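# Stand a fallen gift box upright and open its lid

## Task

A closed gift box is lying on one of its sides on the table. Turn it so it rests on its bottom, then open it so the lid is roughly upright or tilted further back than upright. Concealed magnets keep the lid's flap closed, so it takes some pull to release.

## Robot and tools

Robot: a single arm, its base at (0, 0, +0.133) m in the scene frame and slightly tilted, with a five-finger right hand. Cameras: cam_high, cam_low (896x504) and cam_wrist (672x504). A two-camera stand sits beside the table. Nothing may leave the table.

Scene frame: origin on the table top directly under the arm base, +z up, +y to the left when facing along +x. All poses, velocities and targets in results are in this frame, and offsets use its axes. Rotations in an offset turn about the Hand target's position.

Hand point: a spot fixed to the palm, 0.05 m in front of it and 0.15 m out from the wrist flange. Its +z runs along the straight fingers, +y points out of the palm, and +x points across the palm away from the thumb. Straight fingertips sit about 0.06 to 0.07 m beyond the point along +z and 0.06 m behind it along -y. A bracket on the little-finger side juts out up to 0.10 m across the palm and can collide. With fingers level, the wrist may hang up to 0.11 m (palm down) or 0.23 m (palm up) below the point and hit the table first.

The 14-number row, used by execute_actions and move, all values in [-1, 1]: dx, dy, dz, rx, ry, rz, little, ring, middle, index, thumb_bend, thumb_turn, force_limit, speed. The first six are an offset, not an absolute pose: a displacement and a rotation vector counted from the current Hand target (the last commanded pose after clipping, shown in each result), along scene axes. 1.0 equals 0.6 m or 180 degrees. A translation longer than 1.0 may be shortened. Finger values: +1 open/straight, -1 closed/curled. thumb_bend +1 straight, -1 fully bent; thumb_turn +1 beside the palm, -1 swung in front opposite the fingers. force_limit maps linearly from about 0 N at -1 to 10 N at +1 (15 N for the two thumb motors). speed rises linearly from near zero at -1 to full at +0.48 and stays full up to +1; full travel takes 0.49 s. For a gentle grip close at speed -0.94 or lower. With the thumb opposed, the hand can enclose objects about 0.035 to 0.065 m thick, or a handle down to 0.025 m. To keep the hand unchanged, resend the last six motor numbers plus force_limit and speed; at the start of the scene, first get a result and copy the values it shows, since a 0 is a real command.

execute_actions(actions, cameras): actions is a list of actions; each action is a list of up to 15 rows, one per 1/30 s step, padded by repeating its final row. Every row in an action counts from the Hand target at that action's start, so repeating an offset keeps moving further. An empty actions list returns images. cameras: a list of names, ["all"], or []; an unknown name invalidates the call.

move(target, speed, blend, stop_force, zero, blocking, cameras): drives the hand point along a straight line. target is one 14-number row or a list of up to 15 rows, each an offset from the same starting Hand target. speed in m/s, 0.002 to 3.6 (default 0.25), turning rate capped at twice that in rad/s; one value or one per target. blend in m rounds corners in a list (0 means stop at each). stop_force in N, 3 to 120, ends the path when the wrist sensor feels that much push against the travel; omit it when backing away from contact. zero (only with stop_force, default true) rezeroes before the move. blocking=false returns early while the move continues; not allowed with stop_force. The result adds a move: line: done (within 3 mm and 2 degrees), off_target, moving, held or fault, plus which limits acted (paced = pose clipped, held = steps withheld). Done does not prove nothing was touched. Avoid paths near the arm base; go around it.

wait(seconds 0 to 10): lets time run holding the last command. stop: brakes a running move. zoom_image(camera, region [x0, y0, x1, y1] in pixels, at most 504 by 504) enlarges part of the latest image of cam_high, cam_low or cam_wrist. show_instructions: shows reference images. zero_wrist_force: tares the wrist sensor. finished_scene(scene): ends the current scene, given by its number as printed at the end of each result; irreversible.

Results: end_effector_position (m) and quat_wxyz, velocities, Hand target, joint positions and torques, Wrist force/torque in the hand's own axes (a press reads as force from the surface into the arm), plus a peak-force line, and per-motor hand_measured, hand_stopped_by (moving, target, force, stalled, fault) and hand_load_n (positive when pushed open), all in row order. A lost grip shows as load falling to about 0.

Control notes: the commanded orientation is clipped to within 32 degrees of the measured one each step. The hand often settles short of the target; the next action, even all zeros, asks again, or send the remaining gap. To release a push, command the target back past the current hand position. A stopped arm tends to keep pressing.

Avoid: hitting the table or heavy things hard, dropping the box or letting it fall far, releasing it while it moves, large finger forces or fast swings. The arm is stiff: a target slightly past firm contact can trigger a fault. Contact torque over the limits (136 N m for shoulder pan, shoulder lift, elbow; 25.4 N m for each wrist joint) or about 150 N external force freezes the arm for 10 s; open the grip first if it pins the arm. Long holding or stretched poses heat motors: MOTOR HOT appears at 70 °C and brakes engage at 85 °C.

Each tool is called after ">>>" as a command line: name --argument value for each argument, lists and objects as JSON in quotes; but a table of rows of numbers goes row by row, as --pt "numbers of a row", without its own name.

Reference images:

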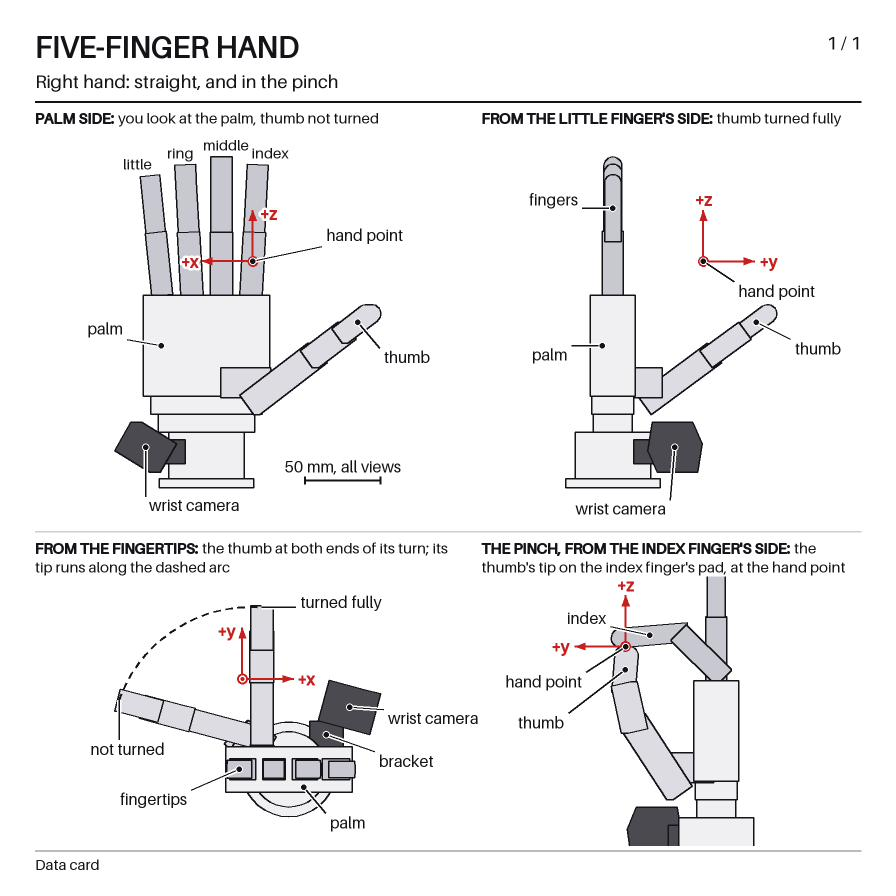

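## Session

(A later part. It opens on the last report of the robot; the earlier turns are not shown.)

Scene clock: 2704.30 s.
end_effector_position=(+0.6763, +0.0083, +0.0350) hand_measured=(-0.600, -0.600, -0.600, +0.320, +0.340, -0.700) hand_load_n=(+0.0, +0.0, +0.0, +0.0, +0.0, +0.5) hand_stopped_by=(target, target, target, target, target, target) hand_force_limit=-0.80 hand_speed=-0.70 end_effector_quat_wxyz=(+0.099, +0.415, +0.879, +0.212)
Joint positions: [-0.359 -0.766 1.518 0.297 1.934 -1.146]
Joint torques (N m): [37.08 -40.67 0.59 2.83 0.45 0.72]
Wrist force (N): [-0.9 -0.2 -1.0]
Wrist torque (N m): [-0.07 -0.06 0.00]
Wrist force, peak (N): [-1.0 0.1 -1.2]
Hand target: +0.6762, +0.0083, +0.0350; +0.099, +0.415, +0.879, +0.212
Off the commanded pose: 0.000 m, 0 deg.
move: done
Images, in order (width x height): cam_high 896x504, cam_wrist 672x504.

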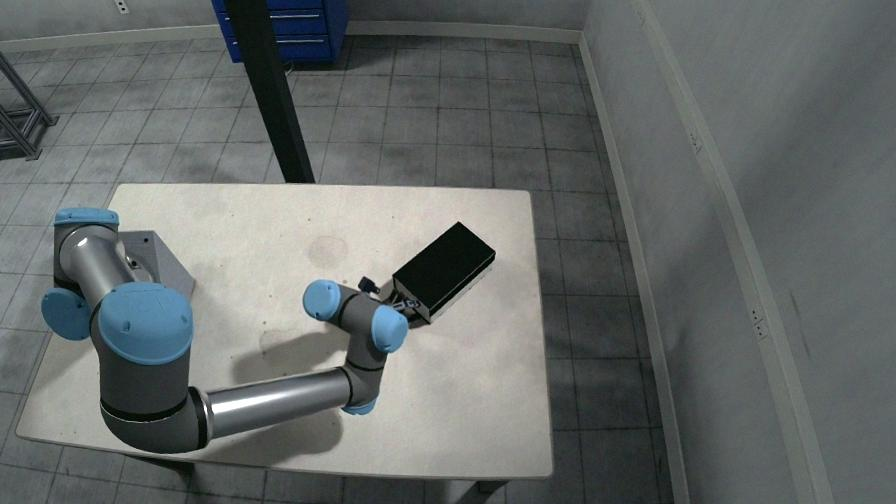

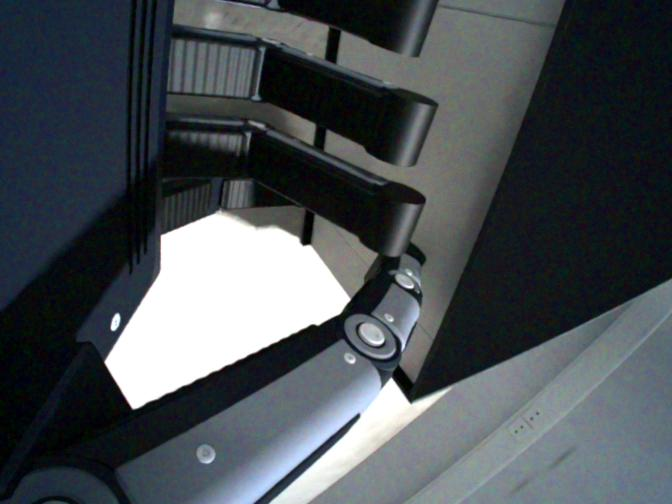

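>>> move --pt "-0.001 -0.001 0.002 0 0 0.0267 -0.6 -0.6 -0.6 0.32 0.34 -0.7 -0.8 -0.7" --pt "0.0022 0.0022 0.002 0 0 0.0267 -0.6 -0.6 -0.6 0.32 0.34 -0.7 -0.8 -0.7" --speed 0.01 --cameras '["cam_high","cam_wrist"]'

>>> zoom_image --camera "cam_high" --region '[390, 290, 435, 330]'

Scene clock: 2758.87 s.
end_effector_position=(+0.6776, +0.0096, +0.0362) hand_measured=(-0.600, -0.600, -0.600, +0.320, +0.340, -0.700) hand_load_n=(+0.0, +0.0, +0.0, +0.0, -0.5, +0.0) hand_stopped_by=(target, target, target, target, target, target) hand_force_limit=-0.80 hand_speed=-0.70 end_effector_quat_wxyz=(+0.090, +0.378, +0.896, +0.216)
Joint positions: [-0.368 -0.758 1.48 0.362 1.916 -1.216]
Joint torques (N m): [39.97 -39.74 0.12 3.05 0.42 0.68]
Wrist force (N): [-1.0 -0.9 -0.6]
Wrist torque (N m): [-0.11 -0.05 -0.01]
Wrist force, peak (N): [-1.0 -0.9 -0.6]
Hand target: +0.6775, +0.0096, +0.0362; +0.090, +0.378, +0.896, +0.216
Off the commanded pose: 0.000 m, 0 deg.
move: done
Images, in order (width x height): cam_high 896x504, cam_wrist 672x504.

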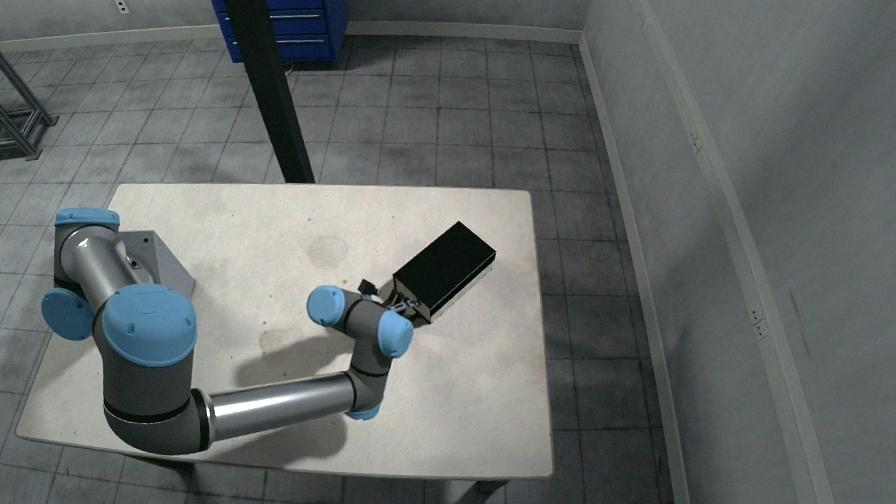

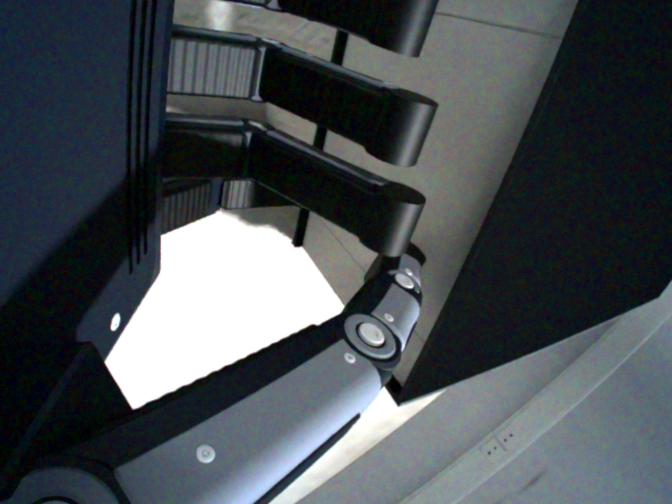

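Scaled by 11.200 from the camera's 896x504 image, which has a finer 1280x720 frame.

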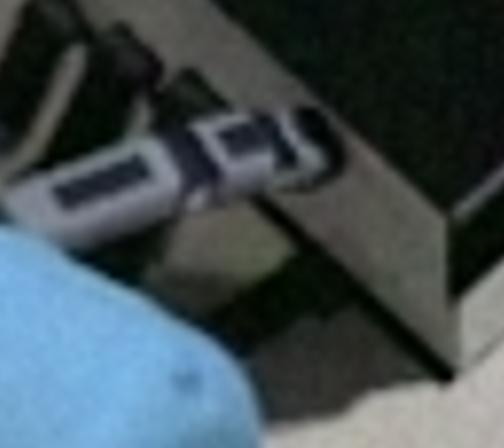

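>>> move --target '[0,0,-0.015,0,0,0,-0.6,-0.6,-0.6,0.32,0.34,-0.7,-0.8,-0.7]' --speed 0.005 --stop_force 3 --cameras '["cam_wrist"]'

Scene clock: 2764.67 s.
end_effector_position=(+0.6775, +0.0096, +0.0320) hand_measured=(-0.600, -0.600, -0.600, +0.320, +0.340, -0.700) hand_load_n=(+0.0, +0.0, +0.0, -2.5, -0.5, +0.0) hand_stopped_by=(target, target, target, target, target, target) hand_force_limit=-0.80 hand_speed=-0.70 end_effector_quat_wxyz=(+0.090, +0.378, +0.896, +0.216)
Joint positions: [-0.374 -0.754 1.481 0.355 1.913 -1.221]
Joint torques (N m): [45.47 -42.18 -5.78 3.3 0.85 1.39]
Wrist force (N): [-0.7 -1.0 -3.5]
Wrist torque (N m): [-0.06 -0.08 0.09]
Wrist force, peak (N): [-1.1 -0.9 -5.6]
Hand target: +0.6776, +0.0096, +0.0320; +0.090, +0.378, +0.896, +0.216 (not the last commanded pose)
Off the commanded pose: 0.005 m, 0 deg.
move: contact
Images, in order (width x height): cam_wrist 672x504.

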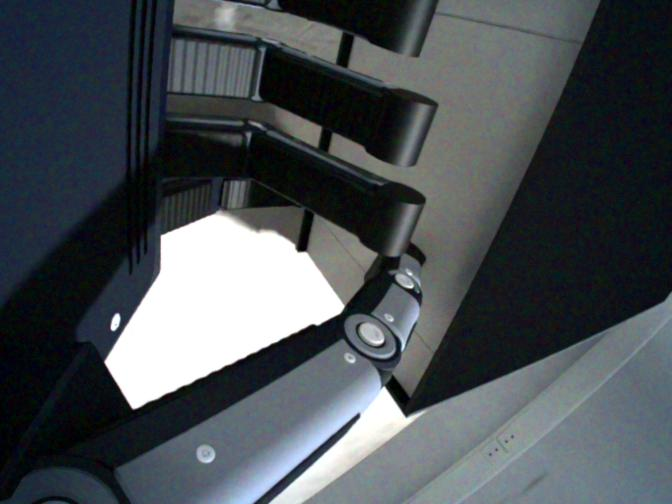

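>>> execute_actions --actions '[]' --cameras '["cam_high","cam_low"]'

>>> zoom_image --camera "cam_high" --region '[400, 295, 435, 330]'

>>> zoom_image --camera "cam_high" --region '[385, 215, 505, 335]'

Scene clock: 2769.50 s.
end_effector_position=(+0.6776, +0.0096, +0.0320) hand_measured=(-0.600, -0.600, -0.600, +0.320, +0.340, -0.700) hand_load_n=(+0.0, +0.0, +0.0, -2.5, -0.5, +0.0) hand_stopped_by=(target, target, target, target, target, target) hand_force_limit=-0.80 hand_speed=-0.70 end_effector_quat_wxyz=(+0.090, +0.378, +0.896, +0.216)
Joint positions: [-0.374 -0.754 1.481 0.355 1.913 -1.221]
Joint velocities: within noise
Joint torques (N m): [44.94 -42.92 -9.47 3.26 0.75 1.42]
Motor temperatures (°C): [38 42 34 42 38 43]
Wrist force (N): [-0.7 -1.1 -4.0]
Wrist torque (N m): [-0.04 -0.06 0.08]
Wrist force, peak (N): [-0.8 -0.7 -4.3]
Hand target: +0.6776, +0.0096, +0.0320; +0.090, +0.378, +0.896, +0.216 (not the last commanded pose)
Off the commanded pose: 0.005 m, 0 deg.
Images, in order (width x height): cam_high 896x504, cam_low 896x504.

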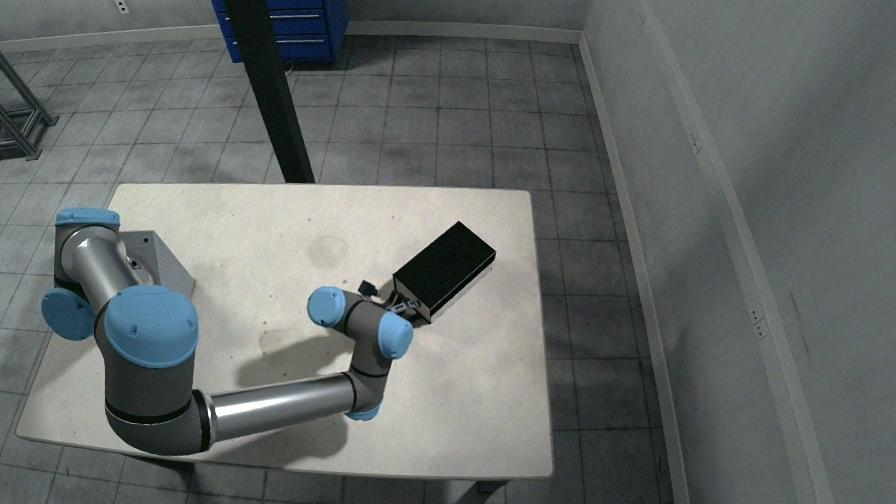

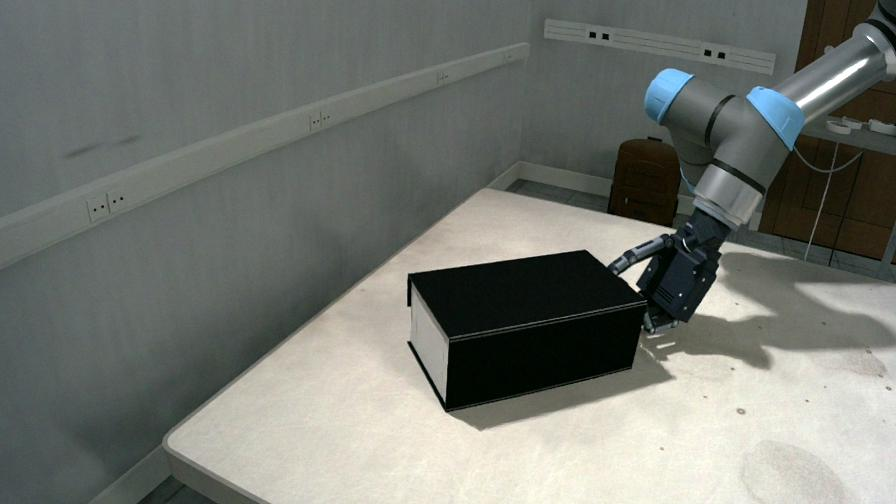

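Scaled by 14.400 from the camera's 896x504 image, which has a finer 1280x720 frame.

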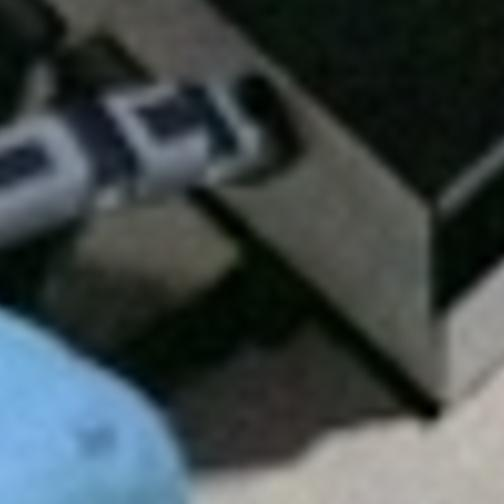

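Scaled by 4.200 from the camera's 896x504 image, which has a finer 1280x720 frame.

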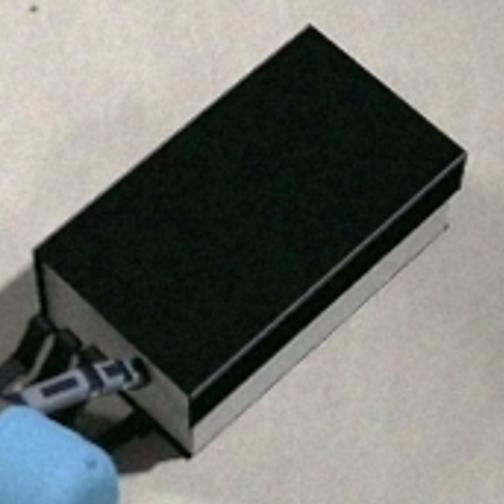

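>>> zoom_image --camera "cam_low" --region '[400, 260, 470, 420]'

Scaled by 3.150 from the camera's 896x504 image, which has a finer 1280x720 frame.

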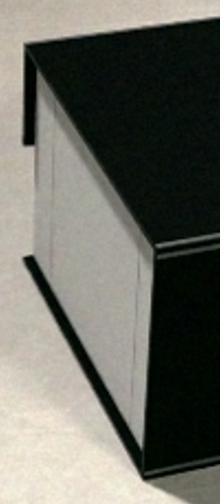

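>>> move --pt "-0.00357 -0.0035 0.0067 0 0 0 -0.6 -0.6 -0.6 0.32 0.2 -0.7 -0.8 -0.7" --pt "-0.00487 -0.00479 0.0045 0.01363 -0.01386 0 -0.6 -0.6 -0.6 0.32 0.2 -0.7 -0.8 -0.7" --pt "0.00107 0.00105 0.0045 0.01363 -0.01386 0 -0.6 -0.6 -0.6 0.32 0.2 -0.7 -0.8 -0.7" --speed 0.012 --cameras '["cam_high","cam_wrist"]'

>>> zoom_image --camera "cam_high" --region '[400, 295, 435, 330]'

Scene clock: 2857.20 s.
end_effector_position=(+0.6782, +0.0103, +0.0347) hand_measured=(-0.600, -0.600, -0.600, +0.320, +0.200, -0.700) hand_load_n=(+0.0, +0.0, +0.0, +0.5, -0.5, +0.0) hand_stopped_by=(target, target, target, target, target, target) hand_force_limit=-0.80 hand_speed=-0.70 end_effector_quat_wxyz=(+0.101, +0.375, +0.889, +0.243)
Joint positions: [-0.398 -0.774 1.514 0.314 1.843 -1.25]
Joint torques (N m): [34.98 -42.82 3.39 2.86 -0.1 -0.02]
Wrist force (N): [-0.6 0.0 -0.1]
Wrist torque (N m): [-0.09 -0.11 0.00]
Wrist force, peak (N): [-0.8 -1.0 -4.3]
Hand target: +0.6782, +0.0102, +0.0347; +0.101, +0.375, +0.889, +0.243
Off the commanded pose: 0.000 m, 0 deg.
move: done
Images, in order (width x height): cam_high 896x504, cam_wrist 672x504.

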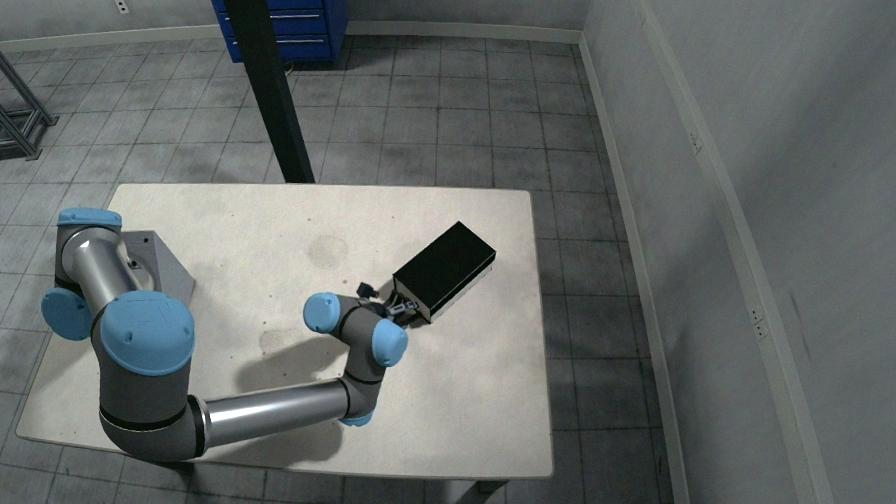

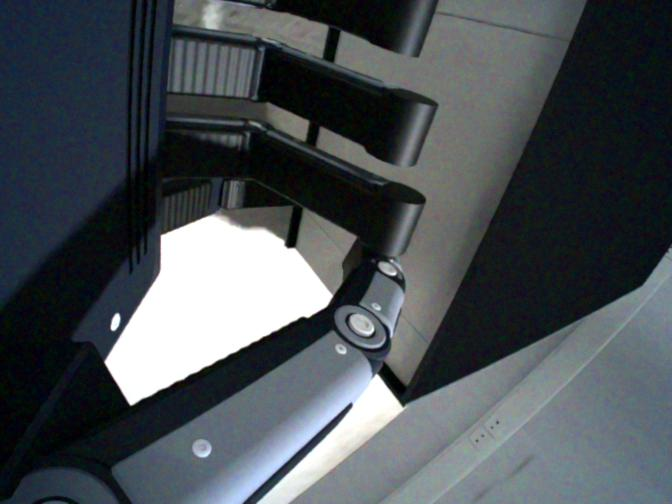

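Scaled by 14.400 from the camera's 896x504 image, which has a finer 1280x720 frame.

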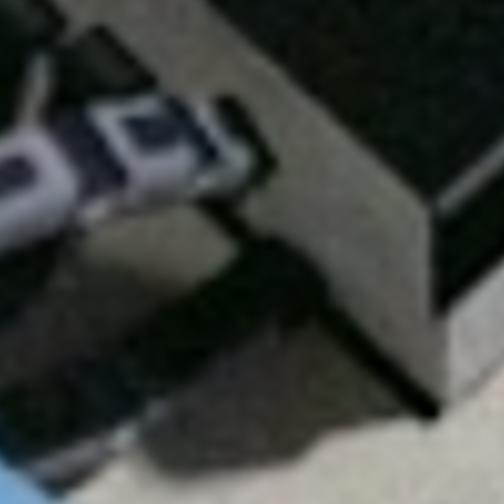

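>>> move --target '[0.00178,0.00175,0,0,0,0,-0.6,-0.6,-0.6,0.32,0.2,-0.7,-0.8,-0.7]' --speed 0.006 --cameras '["cam_high"]'

>>> zoom_image --camera "cam_high" --region '[400, 295, 435, 330]'

Scene clock: 2862.20 s.
end_effector_position=(+0.6793, +0.0113, +0.0347) hand_measured=(-0.600, -0.600, -0.600, +0.320, +0.200, -0.700) hand_load_n=(+0.0, +0.0, +0.0, +0.0, +0.0, +0.0) hand_stopped_by=(target, target, target, target, target, target) hand_force_limit=-0.80 hand_speed=-0.70 end_effector_quat_wxyz=(+0.101, +0.375, +0.889, +0.243)
Joint positions: [-0.397 -0.771 1.51 0.315 1.844 -1.248]
Joint torques (N m): [43.89 -31.46 -6.13 3.43 0.52 1.26]
Wrist force (N): [-0.8 -0.4 -0.6]
Wrist torque (N m): [-0.03 -0.10 0.00]
Wrist force, peak (N): [-1.0 -0.4 -0.4]
Hand target: +0.6793, +0.0113, +0.0347; +0.101, +0.375, +0.889, +0.243
Off the commanded pose: 0.000 m, 0 deg.
move: done
Images, in order (width x height): cam_high 896x504.

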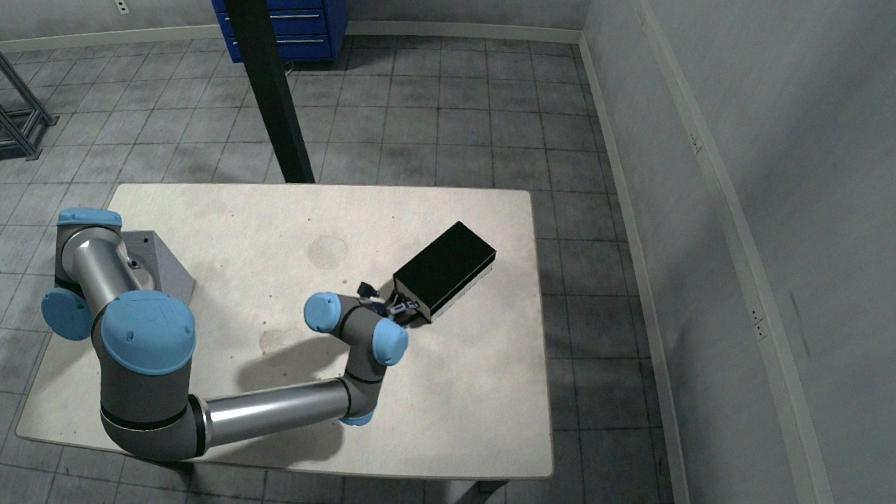

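Scaled by 14.400 from the camera's 896x504 image, which has a finer 1280x720 frame.

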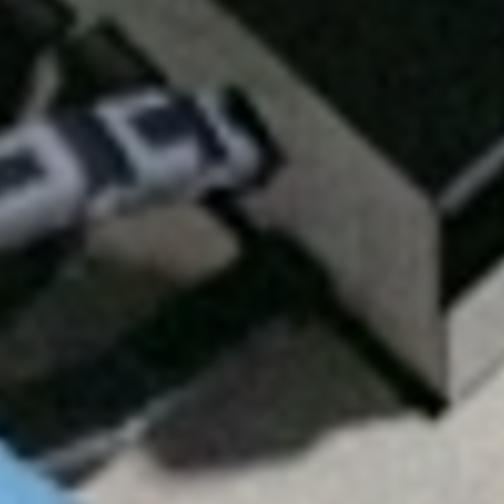

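>>> move --target '[0,0,-0.01,0,0,0,-0.6,-0.6,-0.6,0.32,0.2,-0.7,-0.8,-0.7]' --speed 0.003 --stop_force 3 --cameras '["cam_high"]'

>>> zoom_image --camera "cam_high" --region '[400, 295, 435, 330]'

Scene clock: 2868.53 s.
end_effector_position=(+0.6793, +0.0113, +0.0330) hand_measured=(-0.600, -0.600, -0.600, +0.320, +0.200, -0.700) hand_load_n=(+0.0, +0.0, +0.0, -2.5, +0.0, +0.0) hand_stopped_by=(target, target, target, target, target, target) hand_force_limit=-0.80 hand_speed=-0.70 end_effector_quat_wxyz=(+0.101, +0.375, +0.889, +0.243)
Joint positions: [-0.399 -0.769 1.51 0.313 1.843 -1.25]
Joint torques (N m): [44.58 -42.72 -0.63 3.27 0.94 0.96]
Wrist force (N): [-0.8 0.5 -3.1]
Wrist torque (N m): [-0.07 -0.09 0.09]
Wrist force, peak (N): [-0.7 0.4 -4.5]
Hand target: +0.6793, +0.0113, +0.0330; +0.101, +0.375, +0.889, +0.243 (not the last commanded pose)
Off the commanded pose: 0.004 m, 0 deg.
move: contact
Images, in order (width x height): cam_high 896x504.

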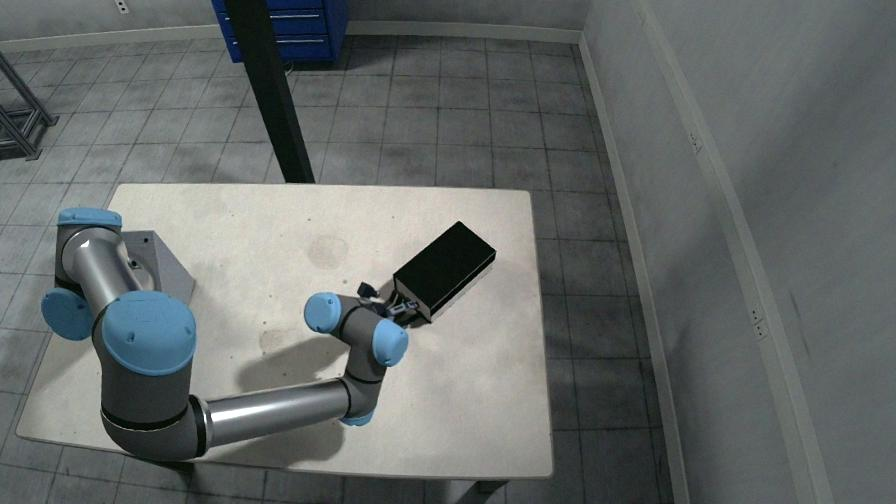

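Scaled by 14.400 from the camera's 896x504 image, which has a finer 1280x720 frame.

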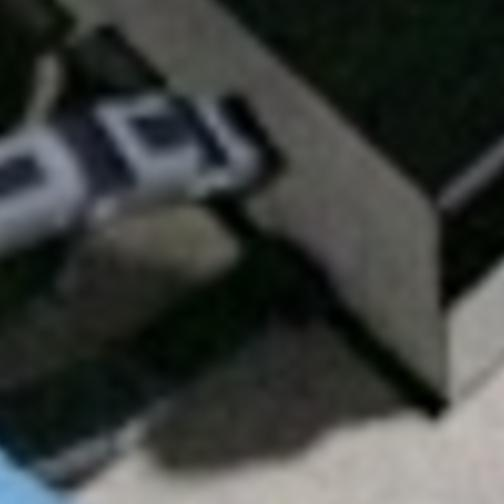

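>>> move --target '[0,0,0,0,0,0,-0.6,-0.6,-0.6,0.32,0.32,-0.7,-0.8,-0.7]' --speed 0.01 --cameras '["cam_high","cam_wrist"]'

>>> zoom_image --camera "cam_high" --region '[400, 295, 435, 330]'

Scene clock: 2873.30 s.
end_effector_position=(+0.6793, +0.0113, +0.0330) hand_measured=(-0.600, -0.600, -0.600, +0.320, +0.320, -0.700) hand_load_n=(+0.0, +0.0, +0.0, -3.0, +0.0, +0.0) hand_stopped_by=(target, target, target, target, target, target) hand_force_limit=-0.80 hand_speed=-0.70 end_effector_quat_wxyz=(+0.101, +0.375, +0.889, +0.243)
Joint positions: [-0.399 -0.769 1.51 0.313 1.843 -1.25]
Joint torques (N m): [43.99 -42.07 -8.04 3.28 0.82 0.89]
Wrist force (N): [-0.7 0.6 -3.2]
Wrist torque (N m): [-0.06 -0.12 0.09]
Wrist force, peak (N): [-0.9 0.7 -3.5]
Hand target: +0.6793, +0.0113, +0.0330; +0.101, +0.375, +0.889, +0.243
Off the commanded pose: 0.000 m, 0 deg.
move: done
Images, in order (width x height): cam_high 896x504, cam_wrist 672x504.

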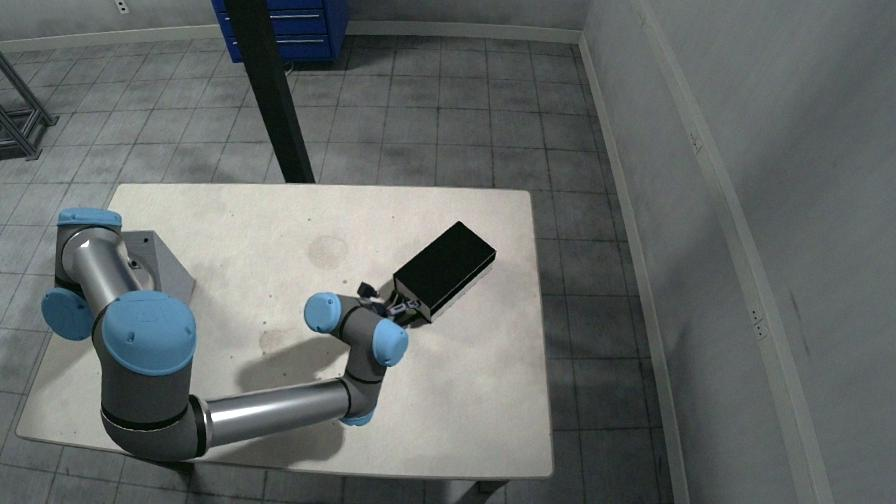

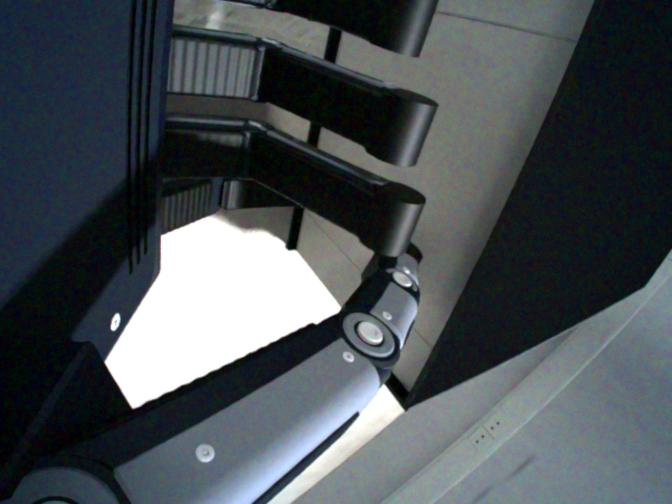

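Scaled by 14.400 from the camera's 896x504 image, which has a finer 1280x720 frame.

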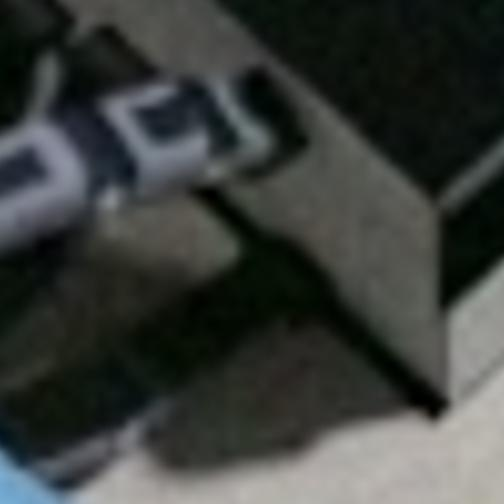

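>>> move --target '[0,0,0,0,0,0,-0.6,-0.6,-0.6,0.32,0.37,-0.7,-0.8,-0.7]' --speed 0.01 --cameras '["cam_high"]'

>>> zoom_image --camera "cam_high" --region '[400, 295, 435, 330]'

Scene clock: 2876.27 s.
end_effector_position=(+0.6793, +0.0113, +0.0330) hand_measured=(-0.600, -0.600, -0.600, +0.320, +0.370, -0.700) hand_load_n=(+0.0, +0.0, +0.0, -0.5, -0.5, +0.0) hand_stopped_by=(target, target, target, target, target, target) hand_force_limit=-0.80 hand_speed=-0.70 end_effector_quat_wxyz=(+0.101, +0.375, +0.889, +0.243)
Joint positions: [-0.399 -0.769 1.51 0.313 1.843 -1.25]
Joint torques (N m): [43.29 -42.49 -7.94 3.35 -0.04 0.87]
Wrist force (N): [-0.8 -0.4 -0.3]
Wrist torque (N m): [-0.09 -0.09 0.08]
Wrist force, peak (N): [-0.9 0.6 -3.8]
Hand target: +0.6793, +0.0113, +0.0330; +0.101, +0.375, +0.889, +0.243
Off the commanded pose: 0.000 m, 0 deg.
move: done
Images, in order (width x height): cam_high 896x504.

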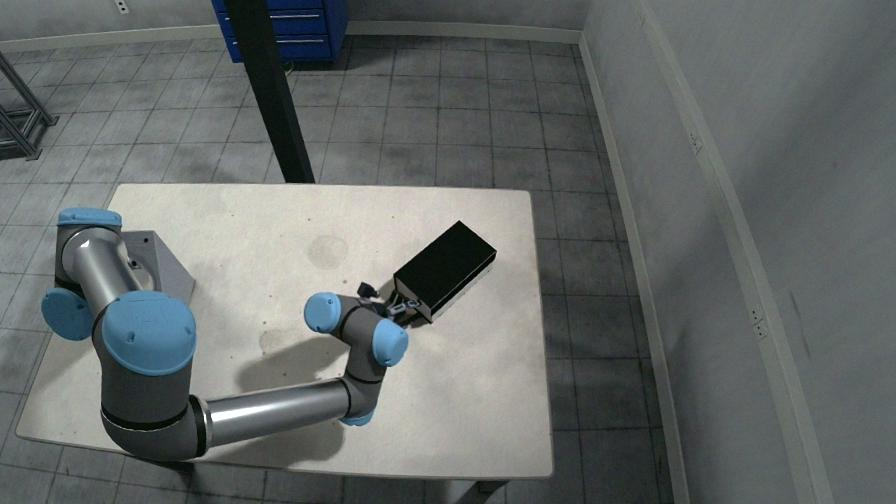

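Scaled by 14.400 from the camera's 896x504 image, which has a finer 1280x720 frame.

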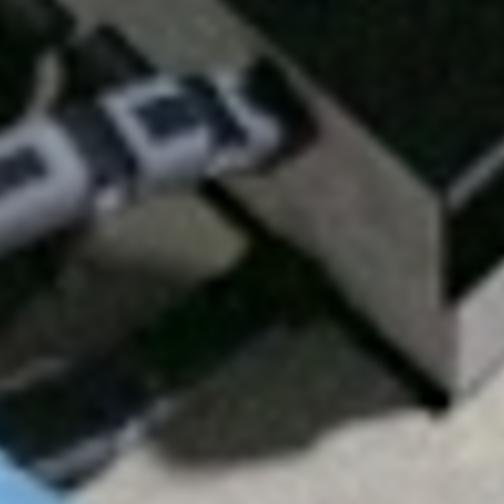

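>>> execute_actions --actions '[]' --cameras '["cam_low"]'

>>> zoom_image --camera "cam_low" --region '[430, 320, 470, 360]'

>>> zoom_image --camera "cam_low" --region '[400, 260, 440, 300]'

>>> zoom_image --camera "cam_low" --region '[425, 380, 465, 420]'

Scene clock: 2937.53 s.
end_effector_position=(+0.6793, +0.0113, +0.0330) hand_measured=(-0.600, -0.600, -0.600, +0.320, +0.370, -0.700) hand_load_n=(+0.0, +0.0, +0.0, +0.0, -0.5, +0.0) hand_stopped_by=(target, target, target, target, target, target) hand_force_limit=-0.80 hand_speed=-0.70 end_effector_quat_wxyz=(+0.101, +0.375, +0.889, +0.243)
Joint positions: [-0.399 -0.769 1.51 0.313 1.843 -1.25]
Joint velocities: within noise
Joint torques (N m): [43.37 -42.34 -8.06 3.29 -1.02 0.84]
Motor temperatures (°C): [38 43 34 42 38 43]
Wrist force (N): [-0.5 -0.1 -0.1]
Wrist torque (N m): [-0.06 -0.12 0.10]
Wrist force, peak (N): [-1.0 -0.4 -0.3]
Hand target: +0.6793, +0.0113, +0.0330; +0.101, +0.375, +0.889, +0.243
Off the commanded pose: 0.000 m, 0 deg.
Images, in order (width x height): cam_low 896x504.

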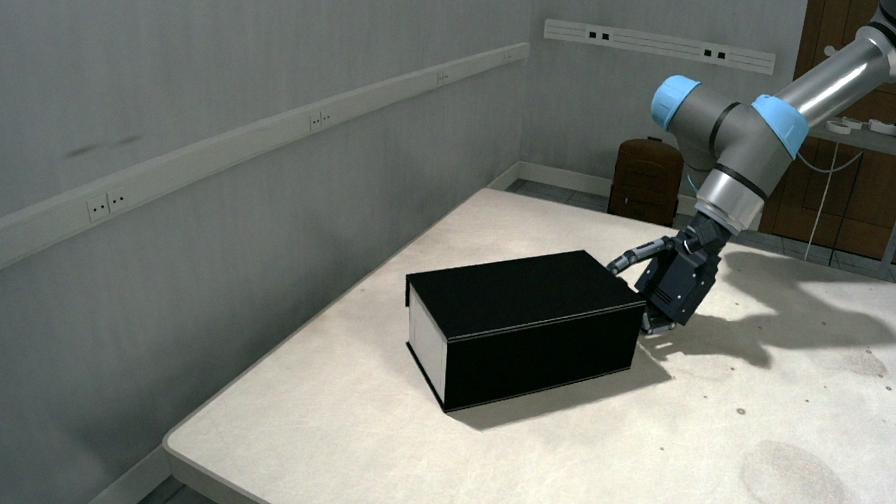

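Scaled by 12.600 from the camera's 896x504 image, which has a finer 1280x720 frame.

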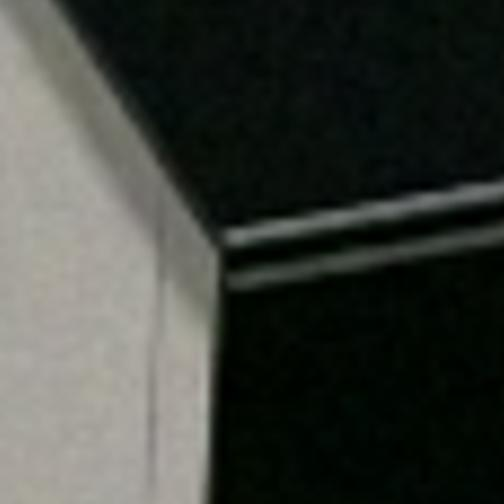

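Scaled by 12.600 from the camera's 896x504 image, which has a finer 1280x720 frame.

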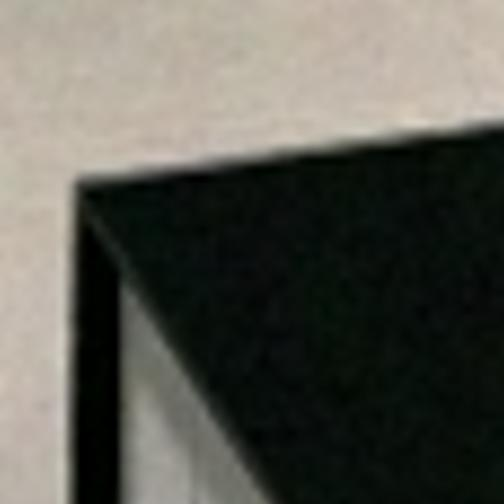

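Scaled by 12.600 from the camera's 896x504 image, which has a finer 1280x720 frame.

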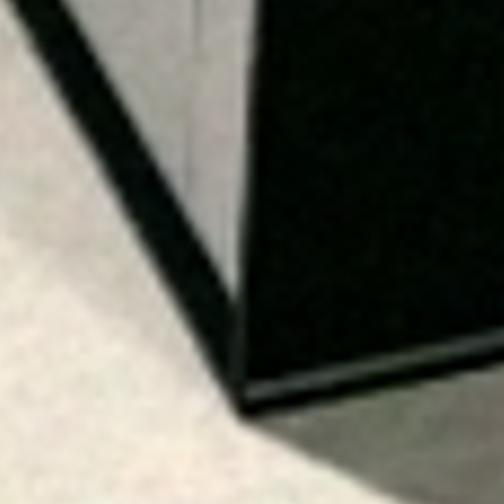

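>>> move --pt "-0.00238 -0.00234 0.00417 0 0 0 -0.6 -0.6 -0.6 0.32 0.3 -0.7 -0.8 -0.7" --pt "-0.00238 -0.00234 0.00417 0 0 0 -0.6 -0.6 -0.6 0.28 0.3 -0.7 -0.8 -0.7" --pt "-0.00238 -0.00234 -0.00217 0.00195 -0.00198 0 -0.6 -0.6 -0.6 0.28 0.3 -0.7 -0.8 -0.7" --pt "0.0006 0.00058 -0.00217 0.00195 -0.00198 0 -0.6 -0.6 -0.6 0.28 0.3 -0.7 -0.8 -0.7" --speed 0.01 --cameras '["cam_high"]'

>>> zoom_image --camera "cam_high" --region '[400, 295, 435, 330]'

Scene clock: 2991.20 s.
end_effector_position=(+0.6797, +0.0117, +0.0317) hand_measured=(-0.600, -0.600, -0.600, +0.280, +0.300, -0.700) hand_load_n=(+0.0, +0.0, +0.0, +0.0, +0.0, +0.0) hand_stopped_by=(target, target, target, target, target, target) hand_force_limit=-0.80 hand_speed=-0.70 end_effector_quat_wxyz=(+0.103, +0.375, +0.888, +0.247)
Joint positions: [-0.404 -0.769 1.513 0.305 1.832 -1.256]
Joint torques (N m): [39.19 -40.86 0.12 3.17 0.24 0.57]
Wrist force (N): [-0.5 -0.5 -0.5]
Wrist torque (N m): [-0.04 -0.13 0.01]
Wrist force, peak (N): [-0.9 -0.4 -0.8]
Hand target: +0.6796, +0.0116, +0.0317; +0.103, +0.375, +0.888, +0.247
Off the commanded pose: 0.000 m, 0 deg.
move: done
Images, in order (width x height): cam_high 896x504.

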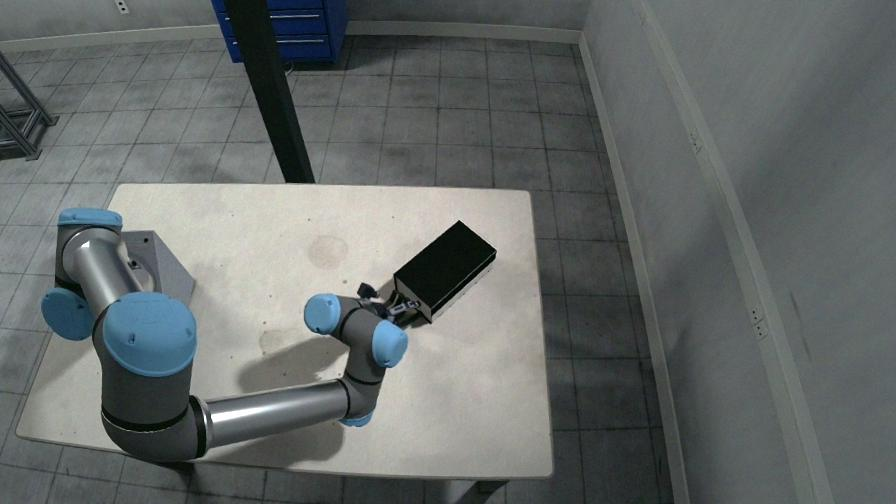

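Scaled by 14.400 from the camera's 896x504 image, which has a finer 1280x720 frame.

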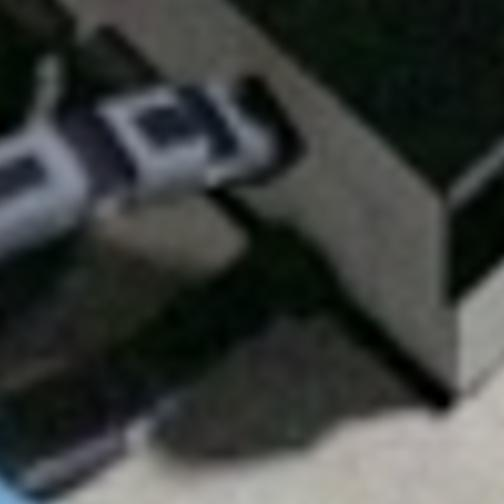

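>>> move --target '[0,0,-0.01,0,0,0,-0.6,-0.6,-0.6,0.28,0.3,-0.7,-0.8,-0.7]' --speed 0.003 --stop_force 3 --cameras '["cam_high"]'

>>> zoom_image --camera "cam_high" --region '[400, 295, 435, 330]'

Scene clock: 2997.47 s.
end_effector_position=(+0.6796, +0.0116, +0.0300) hand_measured=(-0.600, -0.600, -0.600, +0.280, +0.300, -0.700) hand_load_n=(+0.0, +0.0, +0.0, -3.0, +0.0, +0.0) hand_stopped_by=(target, target, target, target, target, target) hand_force_limit=-0.80 hand_speed=-0.70 end_effector_quat_wxyz=(+0.103, +0.375, +0.888, +0.247)
Joint positions: [-0.407 -0.767 1.514 0.302 1.831 -1.258]
Joint torques (N m): [44.06 -42.31 -0.34 3.47 0.96 0.87]
Wrist force (N): [-0.7 0.6 -3.9]
Wrist torque (N m): [0.02 -0.11 0.11]
Wrist force, peak (N): [-1.1 0.4 -4.1]
Hand target: +0.6796, +0.0116, +0.0300; +0.103, +0.375, +0.888, +0.247 (not the last commanded pose)
Off the commanded pose: 0.004 m, 0 deg.
move: contact
Images, in order (width x height): cam_high 896x504.

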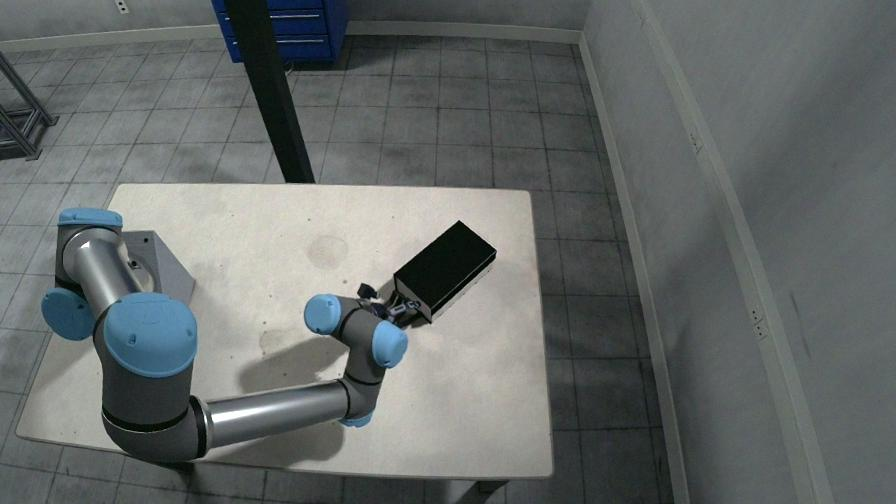

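Scaled by 14.400 from the camera's 896x504 image, which has a finer 1280x720 frame.

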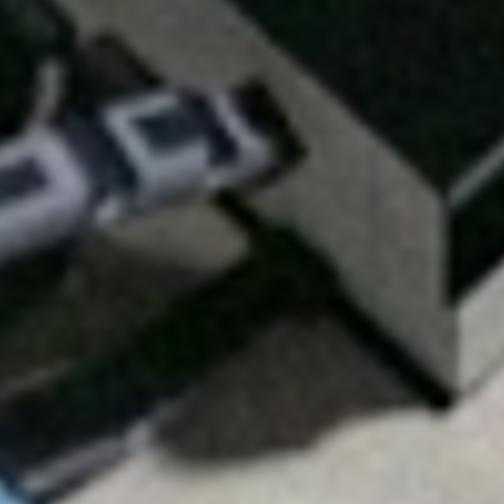

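>>> move --target '[0,0,0,0,0,0,-0.6,-0.6,-0.6,0.28,0.34,-0.7,-0.8,-0.8]' --speed 0.003

Scene clock: 3003.50 s.
end_effector_position=(+0.6796, +0.0116, +0.0300) hand_measured=(-0.600, -0.600, -0.600, +0.280, +0.340, -0.700) hand_load_n=(+0.0, +0.0, -0.5, -3.0, +0.0, +0.0) hand_stopped_by=(target, target, target, target, target, target) hand_force_limit=-0.80 hand_speed=-0.80 end_effector_quat_wxyz=(+0.103, +0.375, +0.888, +0.247)
Joint positions: [-0.407 -0.767 1.514 0.302 1.831 -1.258]
Joint torques (N m): [44.73 -42.79 -7.71 3.41 0.91 0.93]
Wrist force (N): [-0.6 0.3 -3.7]
Wrist torque (N m): [-0.05 -0.13 0.10]
Wrist force, peak (N): [-1.0 0.4 -4.1]
Hand target: +0.6796, +0.0116, +0.0300; +0.103, +0.375, +0.888, +0.247
Off the commanded pose: 0.000 m, 0 deg.
move: done

>>> move --target '[-0.0012,-0.00118,-0.00045,0.00584,-0.00594,0,-0.6,-0.6,-0.6,0.28,0.38,-0.7,-0.8,-0.85]' --speed 0.01 --cameras '["cam_high","cam_wrist"]'

>>> zoom_image --camera "cam_high" --region '[400, 295, 435, 330]'

Scene clock: 3009.47 s.
end_effector_position=(+0.6789, +0.0109, +0.0297) hand_measured=(-0.600, -0.600, -0.600, +0.280, +0.380, -0.700) hand_load_n=(+0.0, +0.0, +0.0, -2.5, +0.0, +0.5) hand_stopped_by=(target, target, target, target, target, target) hand_force_limit=-0.80 hand_speed=-0.85 end_effector_quat_wxyz=(+0.108, +0.373, +0.884, +0.259)
Joint positions: [-0.421 -0.776 1.53 0.283 1.798 -1.273]
Joint torques (N m): [37.24 -38.82 -2.8 -0.06 -0.84 -0.4]
Wrist force (N): [-1.0 0.5 -3.3]
Wrist torque (N m): [-0.01 -0.07 0.08]
Wrist force, peak (N): [-0.6 0.4 -4.1]
Hand target: +0.6789, +0.0109, +0.0297; +0.108, +0.373, +0.884, +0.258
Off the commanded pose: 0.000 m, 0 deg.
move: done
Images, in order (width x height): cam_high 896x504, cam_wrist 672x504.

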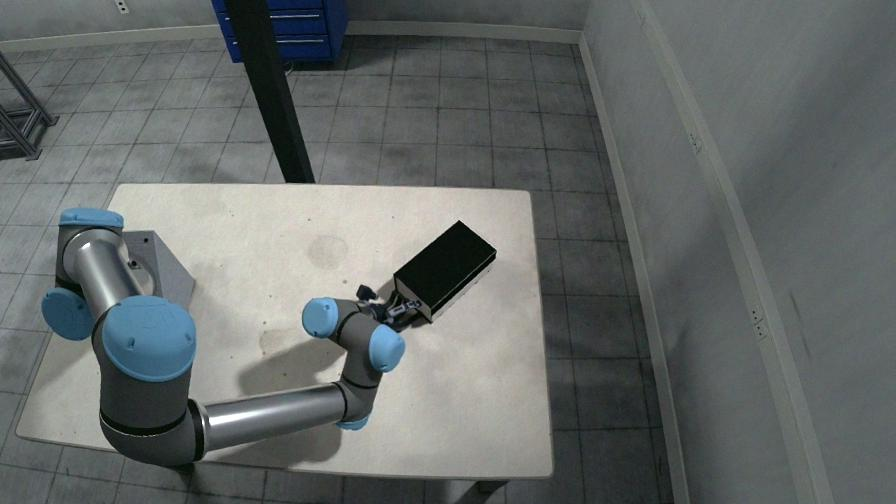

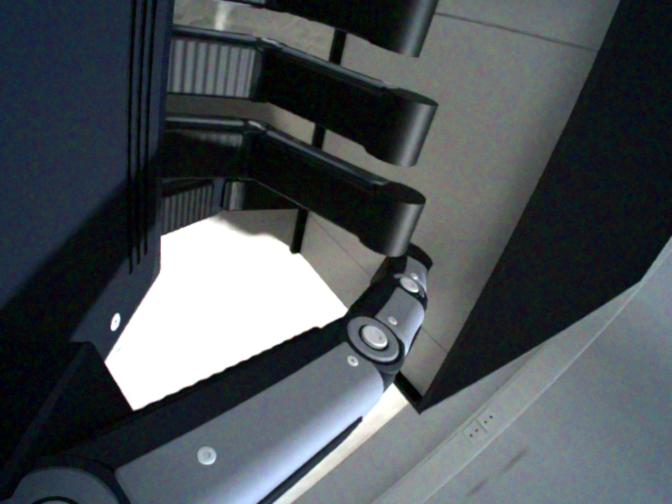

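Scaled by 14.400 from the camera's 896x504 image, which has a finer 1280x720 frame.

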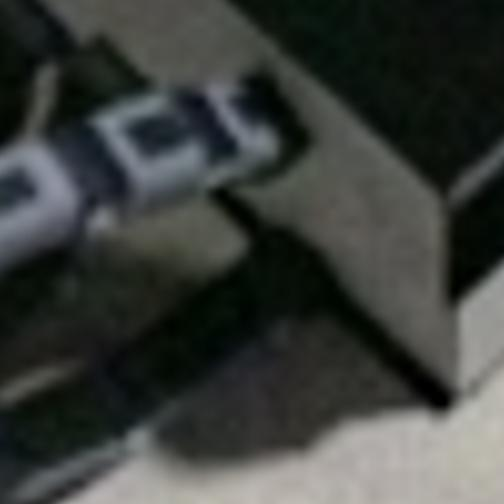

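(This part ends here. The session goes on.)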